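# Push the cart through the door and park it

## Task

Move the utility cart through the self-closing door into the other room and leave it in the yellow-taped bay, with all four wheels fully inside the tape and none touching it. The case of copy paper must be in the cart's top tray, with no part of it overhanging the tray's edges. Let the door close completely before ending. One or both robots may be used, and any robot that falls over or is left leaning means failure.

## Robot and tools

Setting: two identical Hello Robot Stretch 4 robots, r1 and r2, in a simulator. Each has an omni-wheeled base, a lift on a vertical mast, an arm that telescopes forward, a wrist with yaw, pitch and roll, and a gripper. The robot is about 1.6 m tall, and its base edge lies within 0.23 m of the base centre. This is the final scene and work is already under way: robots and objects are wherever earlier calls left them. A loose object may occasionally get a brief shove from outside.

Frames: the base frame sits on the floor below the base centre, with x forward, y left and z up, in metres. hand_pose, a point between the open fingertips, is reported in it and may be slightly wrong. The odometry frame is the base frame as it was at scene start; base_odometry counts wheel rotation only, so slip looks like travel. Heading is in radians, left positive, -3.142 to 3.142. Each robot reports in its own frames, so only images, lidar_m and wrist_depth_mm reveal where the two stand relative to each other.

move: one action. Its keys are r1, r2, cameras and blocking. blocking must always be false; the call returns in about 0.5 s while motion continues. cameras is a list of camera names (r1_head_camera, r1_head_left_camera, r1_head_right_camera, r1_wrist_camera, the same four for r2, or all); omitted or null gives all, [] gives none. Each robot entry is an object holding base, joints or both, plus optional speeds, pace and contact_limits; or end_of_arm on its own. A robot not named gets nothing new and keeps any running motion.
- base: relative offsets from where that base last reported itself (or from where it is, if a move was still running). translate_m is straight travel, forward positive, -2 to 2 m. strafe_m is sideways, left positive, -2 to 2 m. rotate_rad turns in place, counter-clockwise positive, -3.2 to 3.2 rad. translate_m and strafe_m may be combined into one straight diagonal; rotate_rad must go alone.
- joints: absolute targets by name. lift_m 0 to 1.2 m; arm_m 0 to 0.55 m; wrist_yaw_rad -1.134 to 4.276 (0 ahead, positive left, 3.14 tucked back); wrist_pitch_rad -1.117 to 4.259 (0 level, 1.57 pointing down); wrist_roll_rad -1.117 to 4.259 (positive clockwise seen from behind); gripper_m -0.038 to 0.141 m fingertip gap, negative meaning the tips press together. Out-of-range joint targets are clipped and reported; other out-of-range values get the call refused. Unknown keys make it invalid.
- pace: slow, default, fast or max. Base top speed 0.1/0.3/0.4/0.6 m/s and 1/2/3/4 rad/s; lift 0.15/0.3/0.4/0.5 m/s; arm 0.1/0.4/0.6/0.7 m/s; wrist always 1.82 rad/s. A raised lift (above 0.2 m) caps base speed, down to 0.3 m/s and 1 rad/s at full height.
- speeds: per-joint top speed replacing pace (not the gripper).
- contact_limits: 0 to 1, default 0.5, for arm_m, lift_m, translate_m, strafe_m, rotate_rad, placed only beside that same command. A base limit persists until an action names base again. Even at 0 the arm needs a firm push to stop; for a gentle press use 0 and aim 1 to 3 mm past contact. When lifting a gripped load, keep lift_m at 0.15 or more for 1 kg, 0.3 or more for 2 kg.
- end_of_arm: "enable_torque" revives wrist or gripper motors that switched off.
No action exceeds 15 s; moves time out at 14 s. A new move replaces only the targets it names. After any refused call, or an unplanned stop, the rest of that reply's move, wait and finished_scene calls are skipped.

wait(seconds 0 to 10, cameras): lets time pass, returns state and images; it returns early once a commanded robot comes to rest. wait(0) shows the "earlier move" status. stop: brakes every running motion and re-brakes slack wheels; it always runs. zoom_image(camera, region [x0, y0, x1, y1], at most 504 by 504 px) enlarges part of a camera's latest image. finished_scene(scene: 2) ends the job; the goal must hold without the robots.

Results: the "move" line lists each robot given a motion, "done" or its worst status. "as last shown" marks a robot whose state is repeated unchanged. Statuses: moving, done (wheels turned fully even if slipping), off_target, contact_stop (that part goes slack), time_out (target dropped), limit_stop_at_own_body, limit_stop_at_tilt (lean over 6 degrees; lift, arm and wheels go slack), torque_fault. on_its_own reports uncommanded behaviour; "held at" is a target, not a reading. lidar_m: 12 distances in 30-degree sectors, first straight ahead, counter-clockwise (4th left, 7th behind, 10th right); "-" means nothing seen or closer than 0.25 m; it misses glass, thin legs and much behind. wrist_depth_mm: 7x7 grid from top left, 100 to 2000 mm. turned_by_wheels vs turned_by_imu differing by over about 0.1 rad in a move means slip or collision. base_tilt in degrees, forward and right positive, about 3 degrees of bias. motor_effort in percent with peak in brackets; servo_current in mA, a rise after closing signals a grip. Images may lag the state slightly.

Timing: the simulation keeps running while you think; moves continue meanwhile.

Avoid: robots touching each other (driving further once bases meet presses hard and can end the task); uneven travel when both carry one load (up to 3 cm per metre difference can tip one); turning or braking with over 1 kg held and arm_m above 0.2, especially fast; strong pushes or pulls with a high gripper; self-collision (gripper over the base with lift below about 0.2, or 0.45 pointing down; pitch up combined with roll; yaw plus pitch below about -1.1; with the wrist folded back, small tilts or rolls); squeezing more than 0.02 below an object's width when it is boxed in; drops, slams, letting go of moving things, hard hits.

Each tool is called after ">>>" by a JSON object that holds its "op" and its "data".

## Session

>>> {"op": "move", "data": {"blocking": false}}

Scene clock: 2786.63 s.
r1.base_odometry: x=-2.495 y=+0.950 heading=-2.448
r1.turned_by_wheels: +0.000
r1.turned_by_imu: +0.000
r1.base_tilt: forward=-1.6 right=+1.3
r1.lidar_m: 1.52 1.48 3.36 1.20 0.35 0.25 0.25 0.25 0.32 0.78 1.13 2.05
r1.base_status: done
r1.joint_positions: lift_m=+0.124 arm_m=+0.000 wrist_yaw_rad=+3.196 wrist_pitch_rad=+0.002 wrist_roll_rad=+0.000 gripper_m=+0.056
r1.joint_status: not commanded
r1.measured_speeds: translate_m=+0.000 strafe_m=+0.000 rotate_rad=+0.000 lift_m=+0.000 arm_m=+0.000 wrist_yaw_rad=+0.000 wrist_pitch_rad=+0.000 wrist_roll_rad=+0.000
r1.motor_effort: lift_m=+19(19) arm_m=+4(4) wheel_0=+4(5) wheel_1=-2(2) wheel_2=+0(0)
r1.servo_current: wrist_yaw_rad=46(65) wrist_pitch_rad=39(52) wrist_roll_rad=59(65) gripper_m=33(46)
r1.contact_limits: strafe_m 0.3
r1.hand_pose: x=-0.1219 y=+0.0716 z=+0.3019 quat_wxyz=(-0.027, -0.001, +0.000, +1.000) (m; r1's base frame)
r1.wrist_depth_mm: - 134 353 353 355 357 345 / - 131 135 353 357 357 353 / - 129 150 355 357 359 355 / 106 135 212 355 357 357 347 / 351 355 357 355 357 359 349 / 353 355 197 357 196 359 362 / - 355 355 156 359 362 364
r2.base_odometry: x=-3.520 y=-3.111 heading=+1.211
r2.turned_by_wheels: +0.000
r2.turned_by_imu: +0.000
r2.base_tilt: forward=-0.6 right=+0.0
r2.lidar_m: 2.02 1.17 0.75 0.35 0.27 0.27 0.32 0.25 0.25 0.25 0.45 3.22
r2.base_status: done
r2.joint_positions: lift_m=+0.662 arm_m=+0.000 wrist_yaw_rad=+0.000 wrist_pitch_rad=+0.002 wrist_roll_rad=+1.569 gripper_m=+0.135
r2.joint_status: all done
r2.measured_speeds: translate_m=+0.000 strafe_m=+0.000 rotate_rad=+0.000 lift_m=+0.000 arm_m=+0.000 wrist_yaw_rad=+0.000 wrist_pitch_rad=+0.000 wrist_roll_rad=+0.000
r2.motor_effort: lift_m=+18(19) arm_m=-4(4) wheel_0=+2(2) wheel_1=+5(5) wheel_2=-3(4)
r2.servo_current: wrist_yaw_rad=33(59) wrist_pitch_rad=46(46) wrist_roll_rad=46(59) gripper_m=46(130)
r2.hand_pose: x=+0.4593 y=-0.0874 z=+0.8397 quat_wxyz=(+0.708, +0.707, +0.001, -0.001) (m; r2's base frame)
r2.wrist_depth_mm: - - - - - 1708 1182 / - - - - - 1756 1160 / - - - - - 1808 1229 / - - - - - 1756 1182 / - - - - - 1708 1229 / - - 217 - - 1430 1205 / - - - 112 - 1921 1182
pictures: r1_head_camera, r1_head_left_camera, r1_head_right_camera, r1_wrist_camera, r2_head_camera, r2_head_left_camera, r2_head_right_camera, r2_wrist_camera
Images, in order (width x height): r1_head_camera 420x560, r1_head_left_camera 420x672, r1_head_right_camera 420x672, r1_wrist_camera 616x392, r2_head_camera 420x560, r2_head_left_camera 420x672, r2_head_right_camera 420x672, r2_wrist_camera 616x392.

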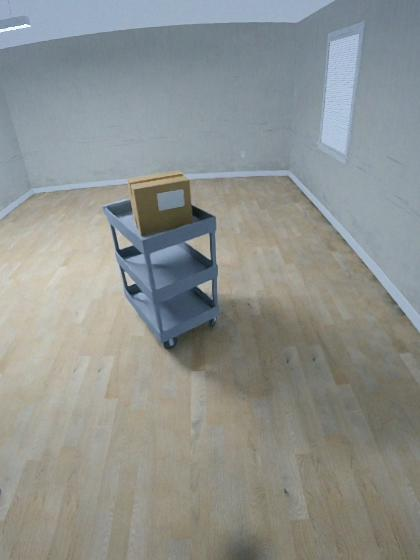

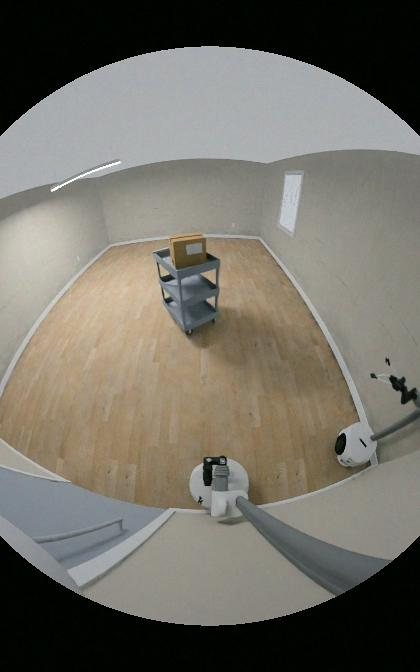

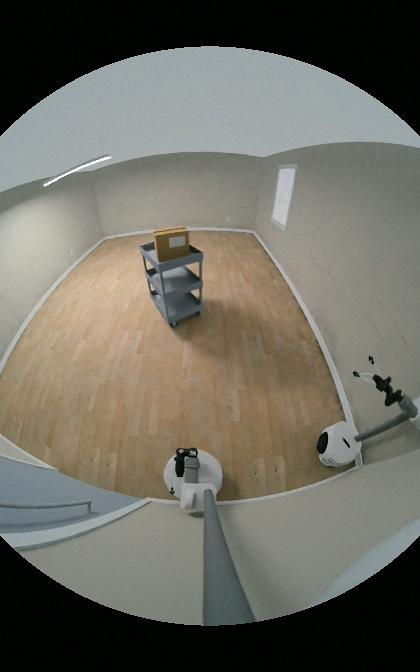

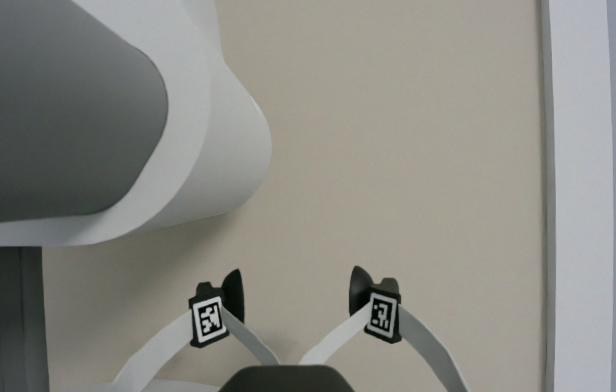

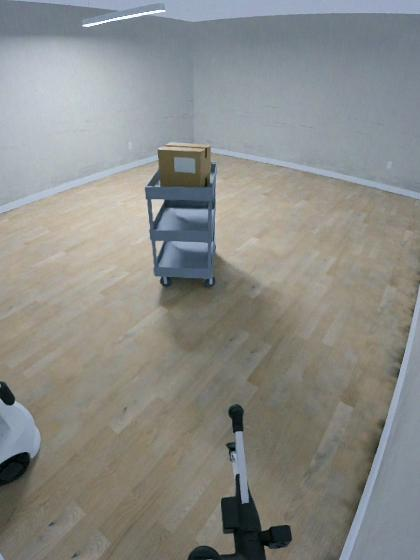

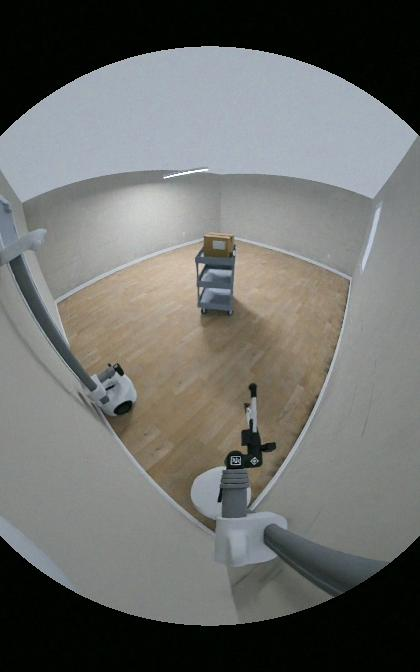

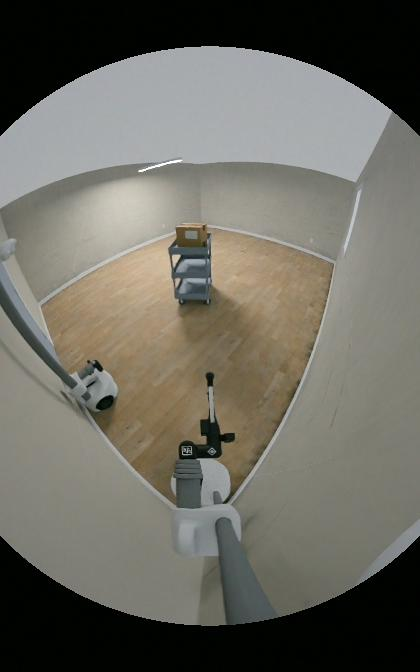

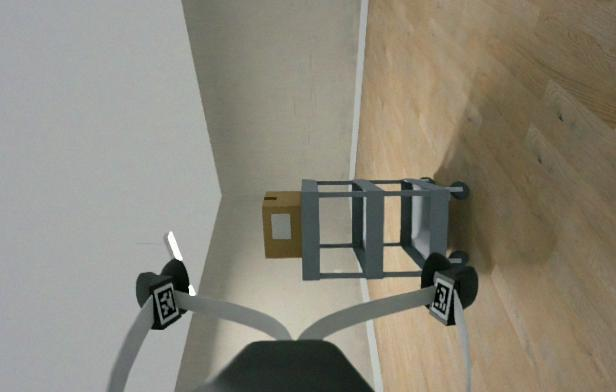

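>>> {"op": "zoom_image", "data": {"camera": "r1_head_camera", "region": [80, 150, 260, 370]}}

>>> {"op": "zoom_image", "data": {"camera": "r1_head_left_camera", "region": [0, 360, 420, 640]}}

>>> {"op": "zoom_image", "data": {"camera": "r2_head_camera", "region": [100, 120, 280, 310]}}

Scaled by 2.291 from the camera's 420x560 image, which has a finer 600x800 frame.

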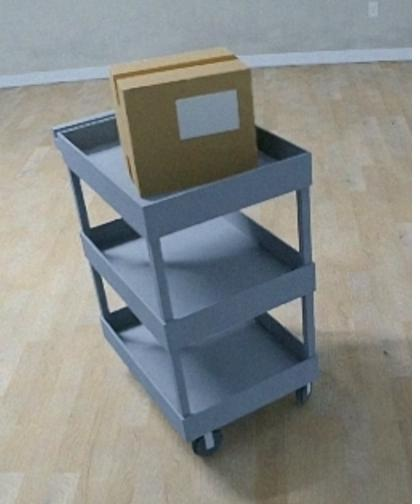

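Scaled by 1.200 from the camera's 420x672 image, which has a finer 600x960 frame.

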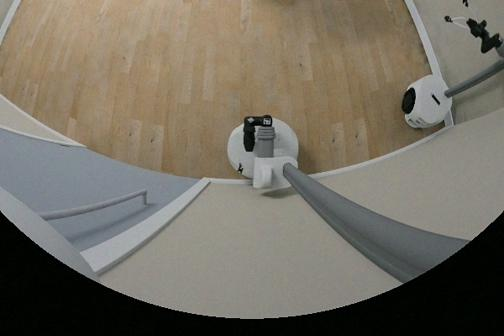

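Scaled by 2.653 from the camera's 420x560 image, which has a finer 1200x1600 frame.

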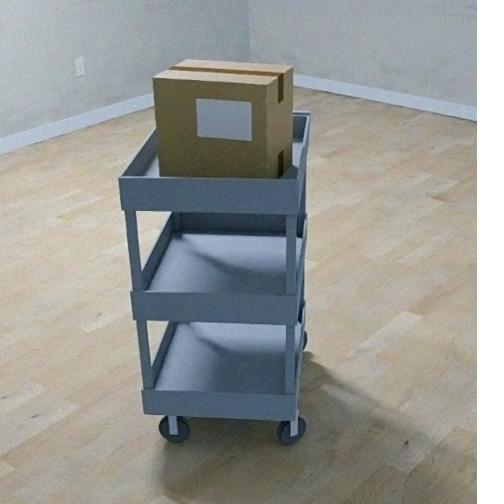

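>>> {"op": "move", "data": {"r1": {"base": {"translate_m": 0.35}}, "blocking": false, "cameras": []}}

>>> {"op": "wait", "data": {"seconds": 3, "cameras": []}}

>>> {"op": "move", "data": {"r1": {"base": {"rotate_rad": 1.8}}, "blocking": false, "cameras": []}}

>>> {"op": "wait", "data": {"seconds": 4, "cameras": ["r1_head_camera", "r1_head_left_camera", "r1_head_right_camera"]}}

Scene clock: 2814.30 s.
move: r1 moving
r1.base_odometry: x=-2.519 y=+0.930 heading=-2.448
r1.turned_by_wheels: +0.000
r1.turned_by_imu: +0.000
r1.base_tilt: forward=-1.6 right=+1.3
r1.lidar_m: 1.45 1.49 3.42 1.26 0.40 0.27 0.25 0.25 0.35 0.88 1.12 2.03
r1.base_status: translate_m moving
r1.joint_positions: lift_m=+0.124 arm_m=+0.000 wrist_yaw_rad=+3.196 wrist_pitch_rad=+0.002 wrist_roll_rad=+0.000 gripper_m=+0.056
r1.joint_status: not commanded
r1.measured_speeds: translate_m=+0.123 strafe_m=+0.001 rotate_rad=-0.006 lift_m=+0.000 arm_m=+0.000 wrist_yaw_rad=+0.000 wrist_pitch_rad=+0.000 wrist_roll_rad=+0.000
r1.motor_effort: lift_m=+19(19) arm_m=+4(4) wheel_0=+7(8) wheel_1=+7(7) wheel_2=-8(9)
r1.servo_current: wrist_yaw_rad=39(65) wrist_pitch_rad=39(46) wrist_roll_rad=52(65) gripper_m=39(46)
r1.hand_pose: x=-0.1219 y=+0.0716 z=+0.3019 quat_wxyz=(-0.027, -0.001, +0.000, +1.000) (m; r1's base frame)
r1.wrist_depth_mm: - 134 379 382 384 384 373 / - 131 134 384 384 384 373 / - 129 149 384 384 387 373 / 110 135 212 382 384 389 375 / 379 382 384 384 387 387 375 / 379 382 195 387 197 389 377 / - 382 384 156 387 392 377
r2.base_odometry: x=-3.520 y=-3.111 heading=+1.211
r2.turned_by_wheels: +0.000
r2.turned_by_imu: +0.000
r2.base_tilt: forward=-0.6 right=+0.0
r2.lidar_m: 2.01 1.14 0.71 0.33 0.27 0.28 0.30 0.25 0.25 0.25 0.47 3.21
r2.base_status: not commanded
r2.joint_positions: lift_m=+0.662 arm_m=+0.000 wrist_yaw_rad=+0.000 wrist_pitch_rad=+0.002 wrist_roll_rad=+1.569 gripper_m=+0.135
r2.joint_status: not commanded
r2.measured_speeds: translate_m=+0.000 strafe_m=+0.000 rotate_rad=+0.000 lift_m=+0.000 arm_m=+0.000 wrist_yaw_rad=+0.000 wrist_pitch_rad=+0.000 wrist_roll_rad=+0.000
r2.motor_effort: lift_m=+18(19) arm_m=-4(4) wheel_0=+2(2) wheel_1=+5(5) wheel_2=-3(4)
r2.servo_current: wrist_yaw_rad=46(52) wrist_pitch_rad=39(46) wrist_roll_rad=46(59) gripper_m=52(59)
r2.hand_pose: x=+0.4593 y=-0.0874 z=+0.8397 quat_wxyz=(+0.708, +0.707, +0.001, -0.001) (m; r2's base frame)
r2.wrist_depth_mm: - - - - - 1661 1182 / - - - - - 1708 1205 / - - - - - 1756 1205 / - - - - - 1808 1205 / - - - - - 1661 1160 / - - 217 - - 1464 1182 / - - - 112 - 1863 1205
pictures: none
No camera images: "cameras" was empty.

Scene clock: 2816.43 s.
earlier move: r1 done
r1.base_odometry: x=-2.764 y=+0.726 heading=-2.448
r1.turned_by_wheels: +0.000
r1.turned_by_imu: +0.000
r1.base_tilt: forward=-1.6 right=+1.3
r1.lidar_m: 1.21 1.16 3.42 2.96 0.85 0.61 0.54 0.56 0.79 1.00 1.52 2.03
r1.base_status: done
r1.joint_positions: lift_m=+0.124 arm_m=+0.000 wrist_yaw_rad=+3.196 wrist_pitch_rad=+0.002 wrist_roll_rad=+0.000 gripper_m=+0.056
r1.joint_status: not commanded
r1.measured_speeds: translate_m=+0.000 strafe_m=+0.000 rotate_rad=+0.000 lift_m=+0.000 arm_m=+0.000 wrist_yaw_rad=+0.000 wrist_pitch_rad=+0.000 wrist_roll_rad=+0.000
r1.motor_effort: lift_m=+19(19) arm_m=+4(4) wheel_0=+2(9) wheel_1=+1(7) wheel_2=+2(11)
r1.servo_current: wrist_yaw_rad=52(78) wrist_pitch_rad=46(52) wrist_roll_rad=52(65) gripper_m=46(46)
r1.hand_pose: x=-0.1219 y=+0.0716 z=+0.3019 quat_wxyz=(-0.027, -0.001, +0.000, +1.000) (m; r1's base frame)
r1.wrist_depth_mm: - 134 - - - 699 - / - 132 134 - - 699 - / - 130 151 - - 699 - / 107 135 200 - - 707 - / 137 - - - - 699 - / - - 190 - 195 699 - / - - 171 - - - -
r2.base_odometry: x=-3.520 y=-3.111 heading=+1.211
r2.turned_by_wheels: +0.000
r2.turned_by_imu: +0.000
r2.base_tilt: forward=-0.7 right=+0.1
r2.lidar_m: 2.01 1.04 0.74 0.35 0.25 0.26 0.30 0.25 0.25 0.26 0.46 5.47
r2.base_status: not commanded
r2.joint_positions: lift_m=+0.662 arm_m=+0.000 wrist_yaw_rad=+0.000 wrist_pitch_rad=+0.002 wrist_roll_rad=+1.569 gripper_m=+0.135
r2.joint_status: not commanded
r2.measured_speeds: translate_m=+0.000 strafe_m=+0.000 rotate_rad=+0.000 lift_m=+0.000 arm_m=+0.000 wrist_yaw_rad=+0.000 wrist_pitch_rad=+0.000 wrist_roll_rad=+0.000
r2.motor_effort: lift_m=+18(19) arm_m=-4(5) wheel_0=+2(2) wheel_1=+5(5) wheel_2=-3(4)
r2.servo_current: wrist_yaw_rad=39(59) wrist_pitch_rad=46(46) wrist_roll_rad=33(59) gripper_m=46(59)
r2.hand_pose: x=+0.4593 y=-0.0874 z=+0.8397 quat_wxyz=(+0.708, +0.707, +0.001, -0.001) (m; r2's base frame)
r2.wrist_depth_mm: - - - - - 1661 1182 / - - - - - 1708 1182 / - - - - - 1708 1205 / - - - - - 1808 1205 / - - - - - 1708 1255 / - - 217 - - 1464 1205 / - - - 112 - 1921 1205
wait: 2.13 of 3 s (r1 has come to rest)
pictures: none
No camera images: "cameras" was empty.

Scene clock: 2816.93 s.
move: r1 moving
r1.base_odometry: x=-2.764 y=+0.726 heading=-2.195
r1.turned_by_wheels: +0.252
r1.turned_by_imu: +0.253
r1.base_tilt: forward=-1.6 right=+1.3
r1.lidar_m: 1.16 3.88 3.22 1.35 0.68 0.57 0.55 0.61 1.04 1.05 1.68 2.70
r1.base_status: rotate_rad moving
r1.joint_positions: lift_m=+0.124 arm_m=+0.000 wrist_yaw_rad=+3.196 wrist_pitch_rad=+0.002 wrist_roll_rad=+0.000 gripper_m=+0.056
r1.joint_status: not commanded
r1.measured_speeds: translate_m=+0.001 strafe_m=+0.001 rotate_rad=+0.972 lift_m=+0.000 arm_m=+0.000 wrist_yaw_rad=+0.000 wrist_pitch_rad=+0.000 wrist_roll_rad=+0.000
r1.motor_effort: lift_m=+19(19) arm_m=+4(4) wheel_0=-7(9) wheel_1=-10(10) wheel_2=-6(7)
r1.servo_current: wrist_yaw_rad=59(65) wrist_pitch_rad=46(52) wrist_roll_rad=46(65) gripper_m=39(46)
r1.hand_pose: x=-0.1219 y=+0.0716 z=+0.3019 quat_wxyz=(-0.027, -0.001, +0.000, +1.000) (m; r1's base frame)
r1.wrist_depth_mm: - 134 - - - - 603 / - 133 134 - - - 609 / - 130 151 - - - 597 / 107 135 200 - - - 603 / 137 - - - - - 609 / - - 190 - 194 - 609 / - 147 172 - - - 609
r2.base_odometry: x=-3.520 y=-3.111 heading=+1.211
r2.turned_by_wheels: +0.000
r2.turned_by_imu: +0.000
r2.base_tilt: forward=-0.7 right=+0.0
r2.lidar_m: 2.02 1.04 0.71 0.36 0.26 0.27 0.29 0.25 0.25 0.27 0.44 3.22
r2.base_status: not commanded
r2.joint_positions: lift_m=+0.662 arm_m=+0.000 wrist_yaw_rad=+0.000 wrist_pitch_rad=+0.002 wrist_roll_rad=+1.569 gripper_m=+0.135
r2.joint_status: not commanded
r2.measured_speeds: translate_m=+0.000 strafe_m=+0.000 rotate_rad=+0.000 lift_m=+0.000 arm_m=+0.000 wrist_yaw_rad=+0.000 wrist_pitch_rad=+0.000 wrist_roll_rad=+0.000
r2.motor_effort: lift_m=+18(19) arm_m=-4(4) wheel_0=+2(2) wheel_1=+5(5) wheel_2=-3(4)
r2.servo_current: wrist_yaw_rad=39(52) wrist_pitch_rad=39(46) wrist_roll_rad=46(59) gripper_m=52(52)
r2.hand_pose: x=+0.4593 y=-0.0874 z=+0.8397 quat_wxyz=(+0.708, +0.707, +0.001, -0.001) (m; r2's base frame)
r2.wrist_depth_mm: - - - - - 1708 1160 / - - - - - 1708 1160 / - - - - - 1756 1205 / - - - - - 1756 1229 / - - - - - 1618 1182 / - - 217 - - 1430 1205 / - - - 112 - 1983 1205
pictures: none
No camera images: "cameras" was empty.

Scene clock: 2818.60 s.
earlier move: r1 done
r1.base_odometry: x=-2.764 y=+0.726 heading=-0.648
r1.turned_by_wheels: +1.548
r1.turned_by_imu: +1.556
r1.base_tilt: forward=-1.6 right=+1.3
r1.lidar_m: 1.38 0.68 0.55 0.54 0.62 0.99 0.99 1.68 2.64 1.18 4.01 3.22
r1.base_status: done
r1.joint_positions: lift_m=+0.124 arm_m=+0.000 wrist_yaw_rad=+3.196 wrist_pitch_rad=+0.002 wrist_roll_rad=+0.000 gripper_m=+0.056
r1.joint_status: not commanded
r1.measured_speeds: translate_m=+0.000 strafe_m=+0.000 rotate_rad=+0.000 lift_m=+0.000 arm_m=+0.000 wrist_yaw_rad=+0.000 wrist_pitch_rad=+0.000 wrist_roll_rad=+0.000
r1.motor_effort: lift_m=+19(19) arm_m=+4(4) wheel_0=-3(9) wheel_1=-1(10) wheel_2=+1(8)
r1.servo_current: wrist_yaw_rad=46(65) wrist_pitch_rad=46(52) wrist_roll_rad=46(65) gripper_m=46(46)
r1.hand_pose: x=-0.1218 y=+0.0716 z=+0.3019 quat_wxyz=(-0.027, -0.001, +0.000, +1.000) (m; r1's base frame)
r1.wrist_depth_mm: - 135 - - 1255 1336 - / - 135 135 - 1397 - - / - 132 173 - 1397 1464 - / 110 136 204 - - 1499 - / 137 1756 - - 1160 1098 - / 1229 1229 197 1205 196 1138 960 / - 809 759 809 788 - 809
r2.base_odometry: x=-3.520 y=-3.111 heading=+1.211
r2.turned_by_wheels: +0.000
r2.turned_by_imu: +0.000
r2.base_tilt: forward=-0.7 right=+0.1
r2.lidar_m: 2.03 1.03 0.75 0.36 0.28 0.26 0.29 0.25 0.25 0.28 0.45 5.48
r2.base_status: not commanded
r2.joint_positions: lift_m=+0.662 arm_m=+0.000 wrist_yaw_rad=+0.000 wrist_pitch_rad=+0.002 wrist_roll_rad=+1.569 gripper_m=+0.135
r2.joint_status: not commanded
r2.measured_speeds: translate_m=+0.000 strafe_m=+0.000 rotate_rad=+0.000 lift_m=+0.000 arm_m=+0.000 wrist_yaw_rad=+0.000 wrist_pitch_rad=+0.000 wrist_roll_rad=+0.000
r2.motor_effort: lift_m=+18(19) arm_m=-4(4) wheel_0=+2(2) wheel_1=+5(5) wheel_2=-3(4)
r2.servo_current: wrist_yaw_rad=46(59) wrist_pitch_rad=39(46) wrist_roll_rad=52(59) gripper_m=52(59)
r2.hand_pose: x=+0.4593 y=-0.0874 z=+0.8397 quat_wxyz=(+0.708, +0.707, +0.001, -0.001) (m; r2's base frame)
r2.wrist_depth_mm: - - - - - 1756 1160 / - - - - - 1756 1205 / - - - - - 1708 1205 / - - - - - 1756 1205 / - - - - - 1618 1205 / - - 218 - - 1464 1182 / - - - 112 - 1921 1205
wait: 1.67 of 4 s (r1 has come to rest)
pictures: r1_head_camera, r1_head_left_camera, r1_head_right_camera
Images, in order (width x height): r1_head_camera 420x560, r1_head_left_camera 420x672, r1_head_right_camera 420x672.

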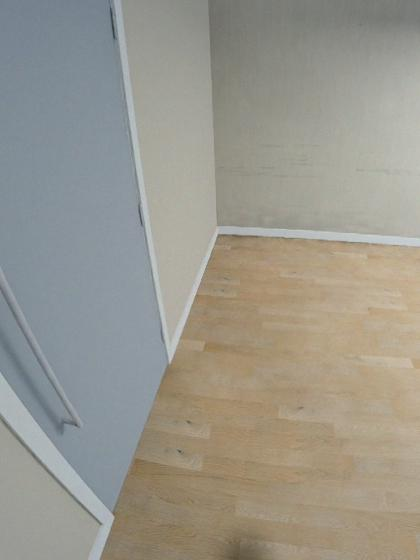

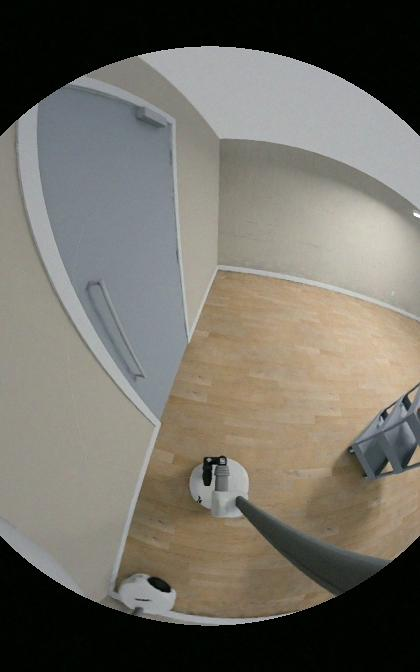

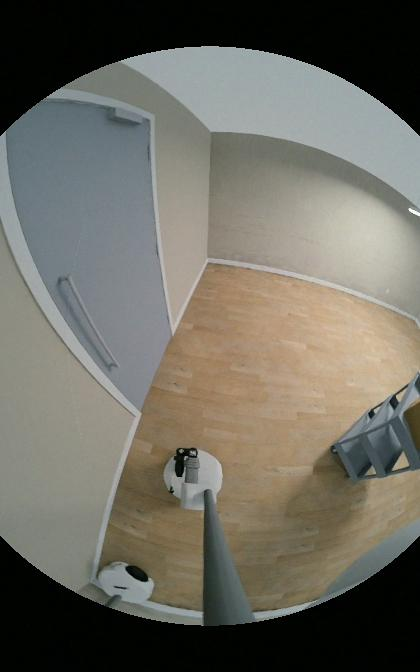

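>>> {"op": "zoom_image", "data": {"camera": "r1_head_left_camera", "region": [0, 60, 240, 460]}}

>>> {"op": "zoom_image", "data": {"camera": "r1_head_camera", "region": [0, 240, 210, 560]}}

Scaled by 1.260 from the camera's 420x672 image, which has a finer 600x960 frame.

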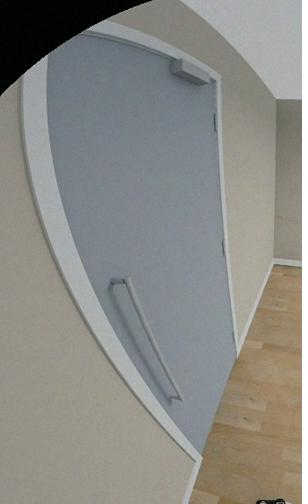

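Scaled by 1.575 from the camera's 420x560 image, which has a finer 600x800 frame.

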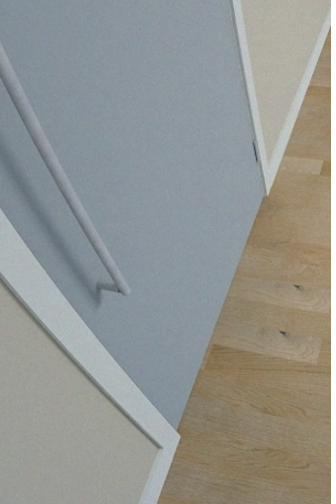

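>>> {"op": "move", "data": {"r1": {"base": {"rotate_rad": 1.36}}, "blocking": false, "cameras": []}}

>>> {"op": "wait", "data": {"seconds": 4, "cameras": []}}

>>> {"op": "move", "data": {"r1": {"base": {"translate_m": -0.35}}, "blocking": false, "cameras": []}}

>>> {"op": "wait", "data": {"seconds": 4, "cameras": ["r1_head_camera", "r1_head_left_camera", "r1_head_right_camera"]}}

Scene clock: 2874.97 s.
move: r1 moving
r1.base_odometry: x=-2.764 y=+0.726 heading=-0.395
r1.turned_by_wheels: +0.253
r1.turned_by_imu: +0.253
r1.base_tilt: forward=-1.6 right=+1.3
r1.lidar_m: 0.92 0.60 0.52 0.58 0.73 1.01 1.51 1.97 1.25 1.16 3.46 3.21
r1.base_status: rotate_rad moving
r1.joint_positions: lift_m=+0.124 arm_m=+0.000 wrist_yaw_rad=+3.196 wrist_pitch_rad=+0.002 wrist_roll_rad=+0.000 gripper_m=+0.056
r1.joint_status: not commanded
r1.measured_speeds: translate_m=+0.001 strafe_m=+0.001 rotate_rad=+0.972 lift_m=+0.000 arm_m=+0.000 wrist_yaw_rad=+0.000 wrist_pitch_rad=+0.000 wrist_roll_rad=+0.000
r1.motor_effort: lift_m=+19(19) arm_m=+4(4) wheel_0=-9(9) wheel_1=-7(9) wheel_2=-6(7)
r1.servo_current: wrist_yaw_rad=59(59) wrist_pitch_rad=46(52) wrist_roll_rad=59(65) gripper_m=39(46)
r1.hand_pose: x=-0.1218 y=+0.0716 z=+0.3019 quat_wxyz=(-0.027, -0.001, +0.000, +1.000) (m; r1's base frame)
r1.wrist_depth_mm: - 135 - - 1118 1281 - / - 135 135 - - 1255 - / - 132 173 - - 1281 - / 109 136 204 - - - - / 137 - - - - 1060 976 / 1229 1229 196 1182 196 1042 976 / - 820 759 809 798 - 809
r2.base_odometry: x=-3.520 y=-3.111 heading=+1.211
r2.turned_by_wheels: +0.000
r2.turned_by_imu: +0.000
r2.base_tilt: forward=-0.7 right=+0.1
r2.lidar_m: 2.04 1.03 0.72 0.36 0.28 0.27 0.31 0.25 0.25 0.28 0.46 5.46
r2.base_status: not commanded
r2.joint_positions: lift_m=+0.662 arm_m=+0.000 wrist_yaw_rad=+0.000 wrist_pitch_rad=+0.002 wrist_roll_rad=+1.569 gripper_m=+0.135
r2.joint_status: not commanded
r2.measured_speeds: translate_m=+0.000 strafe_m=+0.000 rotate_rad=+0.000 lift_m=+0.000 arm_m=+0.000 wrist_yaw_rad=+0.000 wrist_pitch_rad=+0.000 wrist_roll_rad=+0.000
r2.motor_effort: lift_m=+18(18) arm_m=-4(4) wheel_0=+1(3) wheel_1=+6(6) wheel_2=-4(4)
r2.servo_current: wrist_yaw_rad=39(52) wrist_pitch_rad=39(46) wrist_roll_rad=52(59) gripper_m=52(59)
r2.hand_pose: x=+0.4593 y=-0.0874 z=+0.8397 quat_wxyz=(+0.708, +0.707, +0.001, -0.001) (m; r2's base frame)
r2.wrist_depth_mm: - - - - - 1708 1182 / - - - - - 1708 1182 / - - - - - 1756 1182 / - - - - - 1708 1205 / - - - - - 1661 1182 / - - 217 - - 1430 1182 / - - - 112 - 1921 1182
pictures: none
No camera images: "cameras" was empty.

Scene clock: 2876.40 s.
earlier move: r1 done
r1.base_odometry: x=-2.764 y=+0.726 heading=+0.712
r1.turned_by_wheels: +1.107
r1.turned_by_imu: +1.113
r1.base_tilt: forward=-1.6 right=+1.3
r1.lidar_m: 0.56 0.57 0.79 1.02 1.55 2.00 1.22 1.16 3.43 3.04 0.89 0.60
r1.base_status: done
r1.joint_positions: lift_m=+0.124 arm_m=+0.000 wrist_yaw_rad=+3.196 wrist_pitch_rad=+0.002 wrist_roll_rad=+0.000 gripper_m=+0.056
r1.joint_status: not commanded
r1.measured_speeds: translate_m=+0.000 strafe_m=+0.000 rotate_rad=+0.000 lift_m=+0.000 arm_m=+0.000 wrist_yaw_rad=+0.000 wrist_pitch_rad=+0.000 wrist_roll_rad=+0.000
r1.motor_effort: lift_m=+19(19) arm_m=+4(4) wheel_0=-4(10) wheel_1=-2(9) wheel_2=+0(8)
r1.servo_current: wrist_yaw_rad=46(65) wrist_pitch_rad=46(52) wrist_roll_rad=39(72) gripper_m=33(46)
r1.hand_pose: x=-0.1218 y=+0.0716 z=+0.3019 quat_wxyz=(-0.027, -0.001, +0.000, +1.000) (m; r1's base frame)
r1.wrist_depth_mm: - 135 1537 - - - - / - 135 135 - - - - / - 132 172 - - - - / 110 136 220 - - - - / 137 - 1983 - - - 1863 / 1229 1229 196 1205 195 1182 1138 / - 809 759 809 798 - 809
r2.base_odometry: x=-3.520 y=-3.111 heading=+1.211
r2.turned_by_wheels: +0.000
r2.turned_by_imu: +0.000
r2.base_tilt: forward=-0.7 right=+0.1
r2.lidar_m: 2.02 1.06 0.73 0.36 0.28 0.26 0.30 0.25 0.25 0.25 0.45 3.24
r2.base_status: not commanded
r2.joint_positions: lift_m=+0.662 arm_m=+0.000 wrist_yaw_rad=+0.000 wrist_pitch_rad=+0.002 wrist_roll_rad=+1.569 gripper_m=+0.135
r2.joint_status: not commanded
r2.measured_speeds: translate_m=+0.000 strafe_m=+0.000 rotate_rad=+0.000 lift_m=+0.000 arm_m=+0.000 wrist_yaw_rad=+0.000 wrist_pitch_rad=+0.000 wrist_roll_rad=+0.000
r2.motor_effort: lift_m=+18(18) arm_m=-4(4) wheel_0=+2(3) wheel_1=+5(6) wheel_2=-3(4)
r2.servo_current: wrist_yaw_rad=52(59) wrist_pitch_rad=33(46) wrist_roll_rad=46(65) gripper_m=46(59)
r2.hand_pose: x=+0.4593 y=-0.0874 z=+0.8397 quat_wxyz=(+0.708, +0.707, +0.001, -0.001) (m; r2's base frame)
r2.wrist_depth_mm: - - - - - 1708 1182 / - - - - - 1708 1182 / - - - - - 1756 1182 / - - - - - 1756 1205 / - - - - - 1618 1205 / - - 217 - - 1430 1182 / - - - 112 - 1921 1182
wait: 1.43 of 4 s (r1 has come to rest)
pictures: none
No camera images: "cameras" was empty.

Scene clock: 2876.90 s.
move: r1 moving
r1.base_odometry: x=-2.788 y=+0.705 heading=+0.711
r1.turned_by_wheels: +0.000
r1.turned_by_imu: +0.000
r1.base_tilt: forward=-1.6 right=+1.3
r1.lidar_m: 0.59 0.60 0.80 1.01 1.52 2.05 1.19 1.16 3.42 3.14 0.93 0.62
r1.base_status: translate_m moving
r1.joint_positions: lift_m=+0.124 arm_m=+0.000 wrist_yaw_rad=+3.196 wrist_pitch_rad=+0.002 wrist_roll_rad=+0.000 gripper_m=+0.056
r1.joint_status: not commanded
r1.measured_speeds: translate_m=-0.120 strafe_m=+0.001 rotate_rad=+0.001 lift_m=+0.000 arm_m=+0.000 wrist_yaw_rad=+0.000 wrist_pitch_rad=+0.000 wrist_roll_rad=+0.000
r1.motor_effort: lift_m=+19(19) arm_m=+4(4) wheel_0=-6(8) wheel_1=-5(8) wheel_2=+8(9)
r1.servo_current: wrist_yaw_rad=52(52) wrist_pitch_rad=39(52) wrist_roll_rad=33(59) gripper_m=39(46)
r1.hand_pose: x=-0.1218 y=+0.0716 z=+0.3019 quat_wxyz=(-0.027, -0.001, +0.000, +1.000) (m; r1's base frame)
r1.wrist_depth_mm: - 135 1499 - - - - / - 135 135 - - - - / - 132 173 - - - - / 110 135 220 - - - - / 137 - 1756 - - - 1863 / 1229 1255 196 1205 196 1160 1138 / - 809 759 798 788 - 798
r2.base_odometry: x=-3.520 y=-3.111 heading=+1.211
r2.turned_by_wheels: +0.000
r2.turned_by_imu: +0.000
r2.base_tilt: forward=-0.7 right=+0.1
r2.lidar_m: 2.01 1.05 0.75 0.34 0.28 0.26 0.30 0.25 0.25 0.26 0.42 3.21
r2.base_status: not commanded
r2.joint_positions: lift_m=+0.662 arm_m=+0.000 wrist_yaw_rad=+0.000 wrist_pitch_rad=+0.002 wrist_roll_rad=+1.569 gripper_m=+0.135
r2.joint_status: not commanded
r2.measured_speeds: translate_m=+0.000 strafe_m=+0.000 rotate_rad=+0.000 lift_m=+0.000 arm_m=+0.000 wrist_yaw_rad=+0.000 wrist_pitch_rad=+0.000 wrist_roll_rad=+0.000
r2.motor_effort: lift_m=+18(18) arm_m=-4(4) wheel_0=+2(2) wheel_1=+5(5) wheel_2=-4(4)
r2.servo_current: wrist_yaw_rad=52(59) wrist_pitch_rad=46(46) wrist_roll_rad=52(52) gripper_m=52(52)
r2.hand_pose: x=+0.4593 y=-0.0874 z=+0.8397 quat_wxyz=(+0.708, +0.707, +0.001, -0.001) (m; r2's base frame)
r2.wrist_depth_mm: - - - - - 1708 1160 / - - - - - 1756 1182 / - - - - - 1756 1205 / - - - - - 1756 1205 / - - - - - 1618 1160 / - - 217 - - 1464 1205 / - - - 112 - 1921 1205
pictures: none
No camera images: "cameras" was empty.

Scene clock: 2879.03 s.
earlier move: r1 done
r1.base_odometry: x=-3.029 y=+0.497 heading=+0.711
r1.turned_by_wheels: +0.000
r1.turned_by_imu: +0.000
r1.base_tilt: forward=-1.6 right=+1.2
r1.lidar_m: 0.89 0.93 1.13 1.01 1.51 2.00 0.90 0.86 3.43 3.25 1.41 0.95
r1.base_status: done
r1.joint_positions: lift_m=+0.124 arm_m=+0.000 wrist_yaw_rad=+3.196 wrist_pitch_rad=+0.002 wrist_roll_rad=+0.000 gripper_m=+0.056
r1.joint_status: not commanded
r1.measured_speeds: translate_m=+0.000 strafe_m=+0.000 rotate_rad=+0.000 lift_m=+0.000 arm_m=+0.000 wrist_yaw_rad=+0.000 wrist_pitch_rad=+0.000 wrist_roll_rad=+0.000
r1.motor_effort: lift_m=+19(19) arm_m=+4(4) wheel_0=-1(9) wheel_1=-1(8) wheel_2=+0(10)
r1.servo_current: wrist_yaw_rad=46(65) wrist_pitch_rad=46(52) wrist_roll_rad=59(65) gripper_m=46(46)
r1.hand_pose: x=-0.1218 y=+0.0716 z=+0.3019 quat_wxyz=(-0.027, -0.001, +0.000, +1.000) (m; r1's base frame)
r1.wrist_depth_mm: - 135 264 - - - - / - 135 143 - - - - / - 135 177 - - - - / 109 135 217 - - - - / 137 - 1618 - - - 1756 / 1229 1118 196 1205 196 1160 1118 / - 809 768 809 788 - 809
r2.base_odometry: x=-3.520 y=-3.111 heading=+1.211
r2.turned_by_wheels: +0.000
r2.turned_by_imu: +0.000
r2.base_tilt: forward=-0.6 right=+0.0
r2.lidar_m: 2.03 1.14 0.73 0.35 0.26 0.25 0.31 0.25 0.25 0.25 0.43 3.23
r2.base_status: not commanded
r2.joint_positions: lift_m=+0.662 arm_m=+0.000 wrist_yaw_rad=+0.000 wrist_pitch_rad=+0.002 wrist_roll_rad=+1.569 gripper_m=+0.135
r2.joint_status: not commanded
r2.measured_speeds: translate_m=+0.000 strafe_m=+0.000 rotate_rad=+0.000 lift_m=+0.000 arm_m=+0.000 wrist_yaw_rad=+0.000 wrist_pitch_rad=+0.000 wrist_roll_rad=+0.000
r2.motor_effort: lift_m=+18(19) arm_m=-4(4) wheel_0=+2(3) wheel_1=+5(5) wheel_2=-3(4)
r2.servo_current: wrist_yaw_rad=39(65) wrist_pitch_rad=46(46) wrist_roll_rad=52(59) gripper_m=52(59)
r2.hand_pose: x=+0.4593 y=-0.0874 z=+0.8397 quat_wxyz=(+0.708, +0.707, +0.001, -0.001) (m; r2's base frame)
r2.wrist_depth_mm: - - - - - 1756 1160 / - - - - - 1708 1205 / - - - - - 1708 1205 / - - - - - 1756 1205 / - - - - - 1661 1205 / - - 219 - - 1464 1205 / - - - 112 - 1863 1060
wait: 2.13 of 4 s (r1 has come to rest)
pictures: r1_head_camera, r1_head_left_camera, r1_head_right_camera
Images, in order (width x height): r1_head_camera 420x560, r1_head_left_camera 420x672, r1_head_right_camera 420x672.

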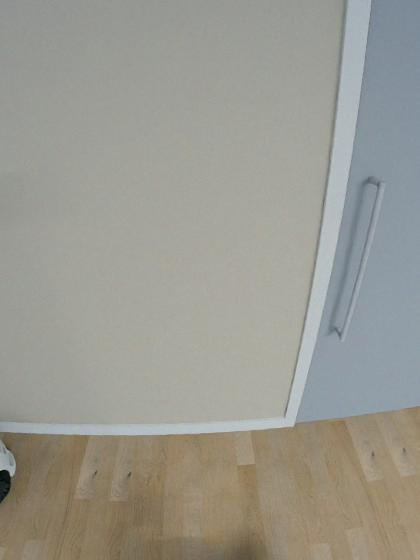

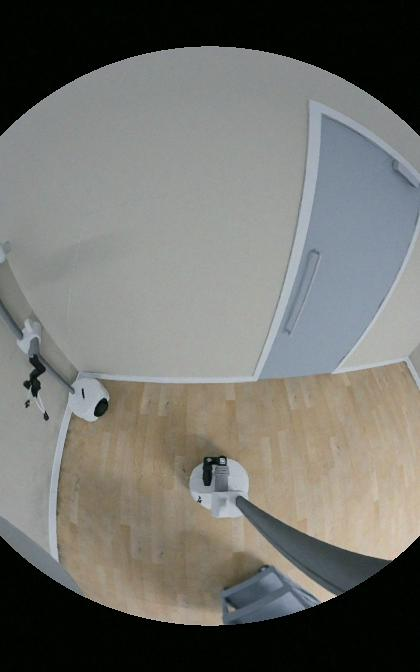

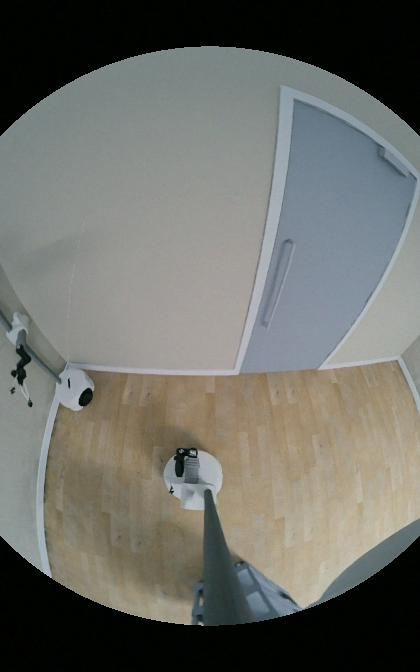

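>>> {"op": "zoom_image", "data": {"camera": "r2_head_camera", "region": [140, 230, 230, 300]}}

>>> {"op": "move", "data": {"r1": {"joints": {"lift_m": 0.8}}, "blocking": false, "cameras": ["r2_head_camera"]}}

This scene's latest camera images include none from r2_head_camera. They are from: r1_head_camera, r1_head_left_camera, r1_head_right_camera. r2_head_camera's image comes with the result of a call that names it in "cameras".

Scene clock: 2933.23 s.
move: r1 moving
r1.base_odometry: x=-3.029 y=+0.497 heading=+0.711
r1.turned_by_wheels: +0.000
r1.turned_by_imu: +0.000
r1.base_tilt: forward=-1.6 right=+1.3
r1.lidar_m: 0.92 0.92 1.14 1.01 1.53 2.00 0.90 0.84 3.44 3.25 1.40 0.97
r1.base_status: not commanded
r1.joint_positions: lift_m=+0.162 arm_m=+0.000 wrist_yaw_rad=+3.196 wrist_pitch_rad=+0.002 wrist_roll_rad=+0.000 gripper_m=+0.056
r1.joint_status: lift_m moving
r1.measured_speeds: translate_m=+0.000 strafe_m=+0.000 rotate_rad=+0.000 lift_m=+0.146 arm_m=+0.000 wrist_yaw_rad=+0.000 wrist_pitch_rad=+0.000 wrist_roll_rad=+0.000
r1.motor_effort: lift_m=+25(27) arm_m=+4(4) wheel_0=-1(2) wheel_1=-1(2) wheel_2=+0(0)
r1.servo_current: wrist_yaw_rad=46(59) wrist_pitch_rad=39(46) wrist_roll_rad=46(65) gripper_m=33(46)
r1.hand_pose: x=-0.1218 y=+0.0716 z=+0.3395 quat_wxyz=(-0.027, -0.001, +0.000, +1.000) (m; r1's base frame)
r1.wrist_depth_mm: - 135 265 - - - - / - 135 143 - - - - / - 135 177 - - - - / 109 136 219 - - - - / 137 - - - - - 1983 / 1336 1118 195 1336 195 1255 1229 / - 831 831 866 866 - 878
r2.base_odometry: x=-3.520 y=-3.111 heading=+1.211
r2.turned_by_wheels: +0.000
r2.turned_by_imu: +0.000
r2.base_tilt: forward=-0.7 right=+0.1
r2.lidar_m: 2.02 1.16 0.72 0.35 0.25 0.25 0.27 0.25 0.25 0.28 0.43 3.22
r2.base_status: not commanded
r2.joint_positions: lift_m=+0.662 arm_m=+0.000 wrist_yaw_rad=+0.000 wrist_pitch_rad=+0.002 wrist_roll_rad=+1.569 gripper_m=+0.135
r2.joint_status: not commanded
r2.measured_speeds: translate_m=+0.000 strafe_m=+0.000 rotate_rad=+0.000 lift_m=+0.000 arm_m=+0.000 wrist_yaw_rad=+0.000 wrist_pitch_rad=+0.000 wrist_roll_rad=+0.000
r2.motor_effort: lift_m=+18(18) arm_m=-4(4) wheel_0=+2(2) wheel_1=+5(5) wheel_2=-3(4)
r2.servo_current: wrist_yaw_rad=33(59) wrist_pitch_rad=46(46) wrist_roll_rad=52(52) gripper_m=59(59)
r2.hand_pose: x=+0.4593 y=-0.0874 z=+0.8397 quat_wxyz=(+0.708, +0.707, +0.001, -0.001) (m; r2's base frame)
r2.wrist_depth_mm: - - - - - 1661 1182 / - - - - - 1661 1205 / - - - - - 1756 1205 / - - - - - 1808 1205 / - - - - - 1618 1205 / - - 217 - - 1430 1205 / - - - 112 - 1921 1025
pictures: r2_head_camera
Images, in order (width x height): r2_head_camera 420x560.

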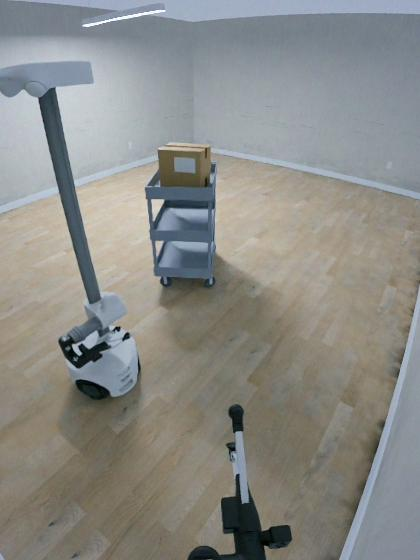

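>>> {"op": "zoom_image", "data": {"camera": "r2_head_camera", "region": [140, 210, 240, 300]}}

>>> {"op": "zoom_image", "data": {"camera": "r2_head_camera", "region": [140, 130, 240, 210]}}

Scaled by 5.040 from the camera's 420x560 image, which has a finer 1200x1600 frame.

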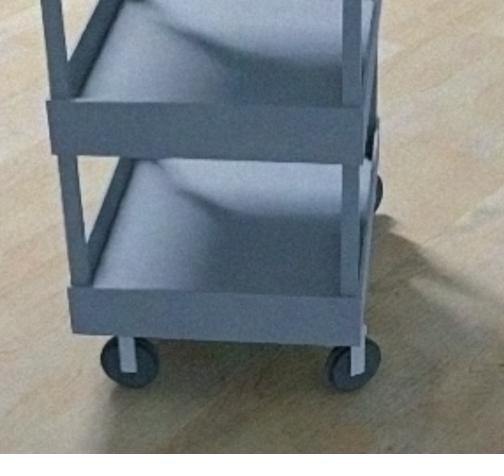

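Scaled by 5.040 from the camera's 420x560 image, which has a finer 1200x1600 frame.

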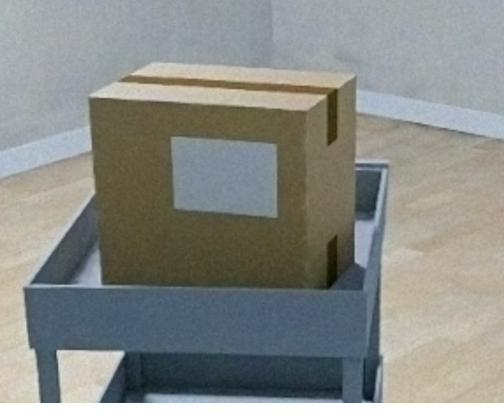

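>>> {"op": "move", "data": {"r1": {"joints": {"wrist_yaw_rad": 0.0, "gripper_m": 0.1}, "base": {"strafe_m": -0.45}}, "blocking": false, "cameras": []}}

>>> {"op": "wait", "data": {"seconds": 5, "cameras": ["r1_head_camera", "r1_head_left_camera", "r1_wrist_camera"]}}

Scene clock: 2952.80 s.
earlier move: r1 done
move: r1 moving
r1.base_odometry: x=-3.006 y=+0.470 heading=+0.712
r1.turned_by_wheels: +0.000
r1.turned_by_imu: +0.000
r1.base_tilt: forward=-1.6 right=+1.3
r1.lidar_m: 0.88 0.93 1.15 1.04 1.53 2.02 0.88 0.84 3.41 3.19 1.42 0.95
r1.base_status: strafe_m moving
r1.joint_positions: lift_m=+0.800 arm_m=+0.000 wrist_yaw_rad=+2.607 wrist_pitch_rad=+0.002 wrist_roll_rad=+0.000 gripper_m=+0.075
r1.joint_status: wrist_yaw_rad moving; gripper_m moving; the others done
r1.measured_speeds: translate_m=-0.001 strafe_m=-0.139 rotate_rad=+0.004 lift_m=+0.000 arm_m=+0.000 wrist_yaw_rad=-1.819 wrist_pitch_rad=+0.000 wrist_roll_rad=+0.000
r1.motor_effort: lift_m=+24(24) arm_m=+4(4) wheel_0=+10(10) wheel_1=-9(9) wheel_2=+0(1)
r1.servo_current: wrist_yaw_rad=98(111) wrist_pitch_rad=46(46) wrist_roll_rad=59(59) gripper_m=85(85)
r1.hand_pose: x=-0.0328 y=+0.2221 z=+0.9772 quat_wxyz=(+0.264, -0.001, +0.000, +0.965) (m; r1's base frame)
r1.wrist_depth_mm: - - - - - - - / - - - - - - - / - - - - - - - / - - - - - - - / - - - - - - - / - - 193 - 198 - - / - - - 163 - - -
r2.base_odometry: x=-3.520 y=-3.111 heading=+1.211
r2.turned_by_wheels: +0.000
r2.turned_by_imu: +0.001
r2.base_tilt: forward=-0.7 right=+0.1
r2.lidar_m: 2.02 1.13 0.74 0.34 0.28 0.25 0.30 0.25 0.25 0.27 0.46 3.24
r2.base_status: not commanded
r2.joint_positions: lift_m=+0.662 arm_m=+0.000 wrist_yaw_rad=+0.000 wrist_pitch_rad=+0.002 wrist_roll_rad=+1.569 gripper_m=+0.135
r2.joint_status: not commanded
r2.measured_speeds: translate_m=+0.000 strafe_m=+0.000 rotate_rad=+0.000 lift_m=+0.000 arm_m=+0.000 wrist_yaw_rad=+0.000 wrist_pitch_rad=+0.000 wrist_roll_rad=+0.000
r2.motor_effort: lift_m=+18(19) arm_m=-4(4) wheel_0=+2(2) wheel_1=+5(5) wheel_2=-3(4)
r2.servo_current: wrist_yaw_rad=52(52) wrist_pitch_rad=46(46) wrist_roll_rad=52(59) gripper_m=39(59)
r2.hand_pose: x=+0.4593 y=-0.0874 z=+0.8397 quat_wxyz=(+0.708, +0.707, +0.001, -0.001) (m; r2's base frame)
r2.wrist_depth_mm: - - - - - 1708 1182 / - - - - - 1756 1182 / - - - - - 1756 1229 / - - - - - 1808 1229 / - - - - - 1661 1205 / - - 218 - - 1430 1182 / - - - 112 - 1863 1078
pictures: none
No camera images: "cameras" was empty.

Scene clock: 2955.13 s.
earlier move: r1 done
r1.base_odometry: x=-2.736 y=+0.157 heading=+0.712
r1.turned_by_wheels: +0.000
r1.turned_by_imu: -0.002
r1.base_tilt: forward=-1.6 right=+1.3
r1.lidar_m: 0.88 0.96 1.27 1.42 1.95 0.93 0.77 1.36 2.98 2.81 1.43 1.01
r1.base_status: done
r1.joint_positions: lift_m=+0.800 arm_m=+0.000 wrist_yaw_rad=+0.003 wrist_pitch_rad=+0.002 wrist_roll_rad=+0.000 gripper_m=+0.100
r1.joint_status: all done
r1.measured_speeds: translate_m=+0.000 strafe_m=+0.000 rotate_rad=+0.000 lift_m=+0.000 arm_m=+0.000 wrist_yaw_rad=+0.000 wrist_pitch_rad=+0.000 wrist_roll_rad=+0.000
r1.motor_effort: lift_m=+24(24) arm_m=+4(4) wheel_0=+1(12) wheel_1=-1(10) wheel_2=+0(1)
r1.servo_current: wrist_yaw_rad=52(111) wrist_pitch_rad=39(52) wrist_roll_rad=46(65) gripper_m=46(85)
r1.hand_pose: x=+0.4595 y=-0.0867 z=+0.9772 quat_wxyz=(+1.000, +0.000, +0.001, +0.001) (m; r1's base frame)
r1.wrist_depth_mm: - 715 723 - - - - / - 723 723 - - - - / - 723 723 - - - - / - 723 723 - - - - / - 723 715 - - - - / - - 194 - 189 - - / - - 723 - - - -
r2.base_odometry: x=-3.520 y=-3.111 heading=+1.211
r2.turned_by_wheels: +0.000
r2.turned_by_imu: +0.000
r2.base_tilt: forward=-0.7 right=+0.1
r2.lidar_m: 2.03 1.52 0.74 0.35 0.27 0.27 0.30 0.25 0.25 0.27 0.42 3.22
r2.base_status: not commanded
r2.joint_positions: lift_m=+0.662 arm_m=+0.000 wrist_yaw_rad=+0.000 wrist_pitch_rad=+0.002 wrist_roll_rad=+1.569 gripper_m=+0.135
r2.joint_status: not commanded
r2.measured_speeds: translate_m=+0.000 strafe_m=+0.000 rotate_rad=+0.000 lift_m=+0.000 arm_m=+0.000 wrist_yaw_rad=+0.000 wrist_pitch_rad=+0.000 wrist_roll_rad=+0.000
r2.motor_effort: lift_m=+18(19) arm_m=-4(4) wheel_0=+2(3) wheel_1=+5(5) wheel_2=-3(4)
r2.servo_current: wrist_yaw_rad=52(59) wrist_pitch_rad=39(52) wrist_roll_rad=46(65) gripper_m=46(59)
r2.hand_pose: x=+0.4593 y=-0.0874 z=+0.8397 quat_wxyz=(+0.708, +0.707, +0.001, -0.001) (m; r2's base frame)
r2.wrist_depth_mm: - - - - - 1756 1160 / - - - - - 1756 1182 / - - - - - 1756 1205 / - - - - - 1756 1205 / - - - - - 1618 1205 / - - 218 - - 1397 1182 / - - - 112 - 1983 1205
wait: 2.33 of 5 s (r1 has come to rest)
pictures: r1_head_camera, r1_head_left_camera, r1_wrist_camera
Images, in order (width x height): r1_head_camera 420x560, r1_head_left_camera 420x672, r1_wrist_camera 616x392.

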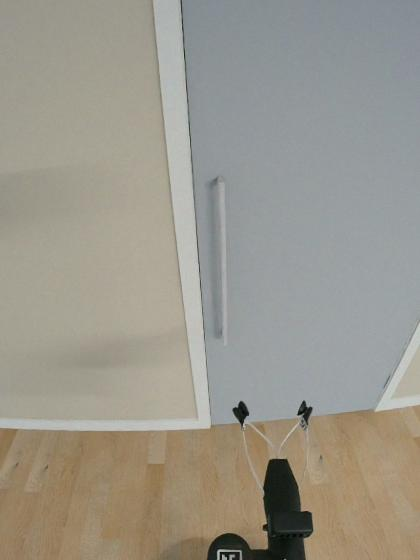

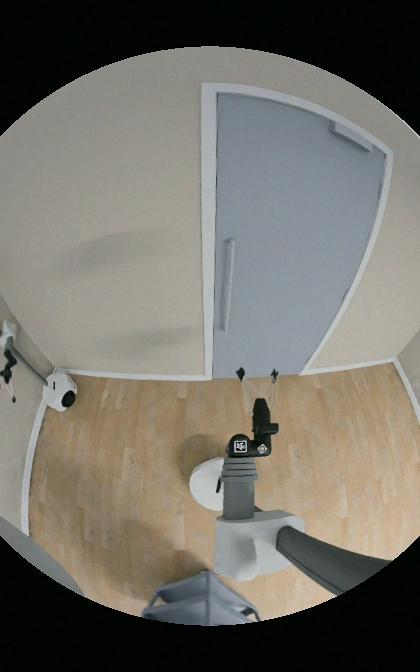

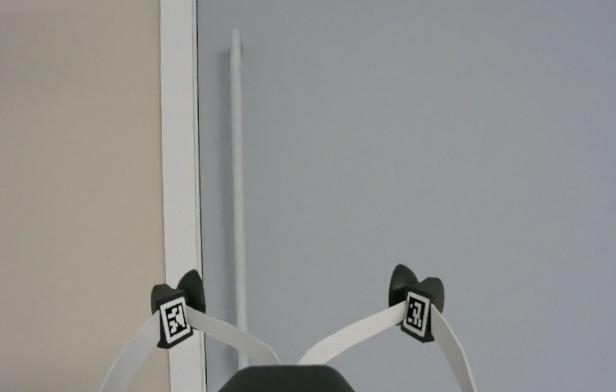

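>>> {"op": "move", "data": {"r1": {"base": {"strafe_m": 0.122, "translate_m": 0.15}, "pace": "default"}, "blocking": false, "cameras": []}}

>>> {"op": "wait", "data": {"seconds": 4, "cameras": ["r1_head_camera", "r1_wrist_camera"]}}

Scene clock: 3036.80 s.
move: r1 moving
r1.base_odometry: x=-2.729 y=+0.190 heading=+0.711
r1.turned_by_wheels: +0.000
r1.turned_by_imu: +0.000
r1.base_tilt: forward=-1.6 right=+1.3
r1.lidar_m: 0.86 0.93 1.22 1.40 1.96 1.02 0.78 1.32 3.00 2.82 1.37 0.99
r1.base_status: translate_m moving; strafe_m moving
r1.joint_positions: lift_m=+0.800 arm_m=+0.000 wrist_yaw_rad=+0.002 wrist_pitch_rad=+0.002 wrist_roll_rad=+0.000 gripper_m=+0.100
r1.joint_status: not commanded
r1.measured_speeds: translate_m=+0.102 strafe_m=+0.082 rotate_rad=+0.000 lift_m=+0.000 arm_m=+0.000 wrist_yaw_rad=+0.000 wrist_pitch_rad=+0.000 wrist_roll_rad=+0.000
r1.motor_effort: lift_m=+24(24) arm_m=+4(4) wheel_0=-5(7) wheel_1=+9(10) wheel_2=-6(8)
r1.servo_current: wrist_yaw_rad=52(65) wrist_pitch_rad=39(46) wrist_roll_rad=46(59) gripper_m=46(46)
r1.hand_pose: x=+0.4595 y=-0.0867 z=+0.9772 quat_wxyz=(+1.000, +0.000, +0.001, +0.001) (m; r1's base frame)
r1.wrist_depth_mm: - 691 691 - - - - / - 691 683 - - - - / - 699 683 - - - - / - 691 691 - - - - / - - 691 - - - - / - - 198 - 189 - - / - - 699 - - - -
r2.base_odometry: x=-3.520 y=-3.111 heading=+1.211
r2.turned_by_wheels: +0.000
r2.turned_by_imu: +0.000
r2.base_tilt: forward=-0.7 right=+0.0
r2.lidar_m: 2.03 1.53 0.74 0.36 0.27 0.26 0.32 0.25 0.25 0.27 0.45 3.24
r2.base_status: not commanded
r2.joint_positions: lift_m=+0.662 arm_m=+0.000 wrist_yaw_rad=+0.000 wrist_pitch_rad=+0.002 wrist_roll_rad=+1.569 gripper_m=+0.135
r2.joint_status: not commanded
r2.measured_speeds: translate_m=+0.000 strafe_m=+0.000 rotate_rad=+0.000 lift_m=+0.000 arm_m=+0.000 wrist_yaw_rad=+0.000 wrist_pitch_rad=+0.000 wrist_roll_rad=+0.000
r2.motor_effort: lift_m=+18(18) arm_m=-4(4) wheel_0=+2(3) wheel_1=+5(5) wheel_2=-3(3)
r2.servo_current: wrist_yaw_rad=59(59) wrist_pitch_rad=39(39) wrist_roll_rad=46(52) gripper_m=52(52)
r2.hand_pose: x=+0.4593 y=-0.0874 z=+0.8397 quat_wxyz=(+0.708, +0.707, +0.001, -0.001) (m; r2's base frame)
r2.wrist_depth_mm: - - - - - 1661 1182 / - - - - - 1756 1182 / - - - - - 1708 1205 / - - - - - 1808 1182 / - - - - - 1618 1205 / - - 218 - - 1430 1205 / - - - 112 - 1921 1182
pictures: none
No camera images: "cameras" was empty.

Scene clock: 3038.53 s.
earlier move: r1 done
r1.base_odometry: x=-2.701 y=+0.347 heading=+0.711
r1.turned_by_wheels: +0.000
r1.turned_by_imu: +0.001
r1.base_tilt: forward=-1.6 right=+1.3
r1.lidar_m: 0.73 0.81 1.07 1.33 1.88 2.43 0.89 1.26 3.10 2.90 1.24 0.83
r1.base_status: done
r1.joint_positions: lift_m=+0.800 arm_m=+0.000 wrist_yaw_rad=+0.002 wrist_pitch_rad=+0.002 wrist_roll_rad=+0.000 gripper_m=+0.100
r1.joint_status: not commanded
r1.measured_speeds: translate_m=+0.000 strafe_m=+0.000 rotate_rad=+0.000 lift_m=+0.000 arm_m=+0.000 wrist_yaw_rad=+0.000 wrist_pitch_rad=+0.000 wrist_roll_rad=+0.000
r1.motor_effort: lift_m=+24(24) arm_m=+4(4) wheel_0=-4(7) wheel_1=-1(10) wheel_2=+1(8)
r1.servo_current: wrist_yaw_rad=46(72) wrist_pitch_rad=39(52) wrist_roll_rad=46(65) gripper_m=39(52)
r1.hand_pose: x=+0.4595 y=-0.0867 z=+0.9772 quat_wxyz=(+1.000, +0.000, +0.001, +0.001) (m; r1's base frame)
r1.wrist_depth_mm: - - 564 574 - - - / - - 564 580 - - - / - - 569 580 - - - / - - 569 580 - - - / - - 569 569 - - - / - - 198 574 189 - - / - - 156 144 - - -
r2.base_odometry: x=-3.520 y=-3.111 heading=+1.211
r2.turned_by_wheels: +0.000
r2.turned_by_imu: +0.000
r2.base_tilt: forward=-0.7 right=+0.1
r2.lidar_m: 2.02 1.39 0.72 0.37 0.26 0.25 0.30 0.25 0.25 0.27 0.44 3.22
r2.base_status: not commanded
r2.joint_positions: lift_m=+0.662 arm_m=+0.000 wrist_yaw_rad=+0.000 wrist_pitch_rad=+0.002 wrist_roll_rad=+1.569 gripper_m=+0.135
r2.joint_status: not commanded
r2.measured_speeds: translate_m=+0.000 strafe_m=+0.000 rotate_rad=+0.000 lift_m=+0.000 arm_m=+0.000 wrist_yaw_rad=+0.000 wrist_pitch_rad=+0.000 wrist_roll_rad=+0.000
r2.motor_effort: lift_m=+18(19) arm_m=-4(4) wheel_0=+2(3) wheel_1=+5(5) wheel_2=-3(4)
r2.servo_current: wrist_yaw_rad=46(59) wrist_pitch_rad=39(46) wrist_roll_rad=39(65) gripper_m=52(59)
r2.hand_pose: x=+0.4593 y=-0.0874 z=+0.8397 quat_wxyz=(+0.708, +0.707, +0.001, -0.001) (m; r2's base frame)
r2.wrist_depth_mm: - - - - - 1661 1138 / - - - - - 1756 1205 / - - - - - 1756 1182 / - - - - - 1756 1182 / - - - - - 1661 1205 / - - 217 - - 1430 1205 / - - - 112 - 1983 1182
wait: 1.73 of 4 s (r1 has come to rest)
pictures: r1_head_camera, r1_wrist_camera
Images, in order (width x height): r1_head_camera 420x560, r1_wrist_camera 616x392.

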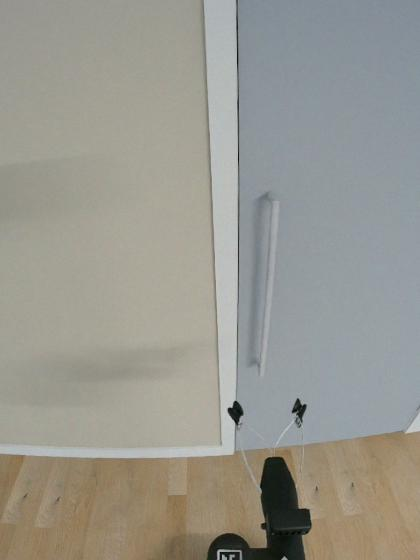

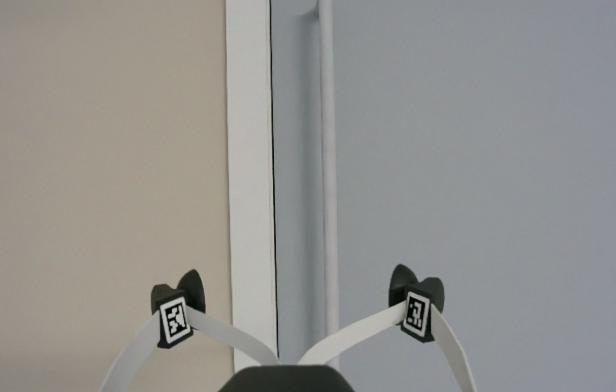

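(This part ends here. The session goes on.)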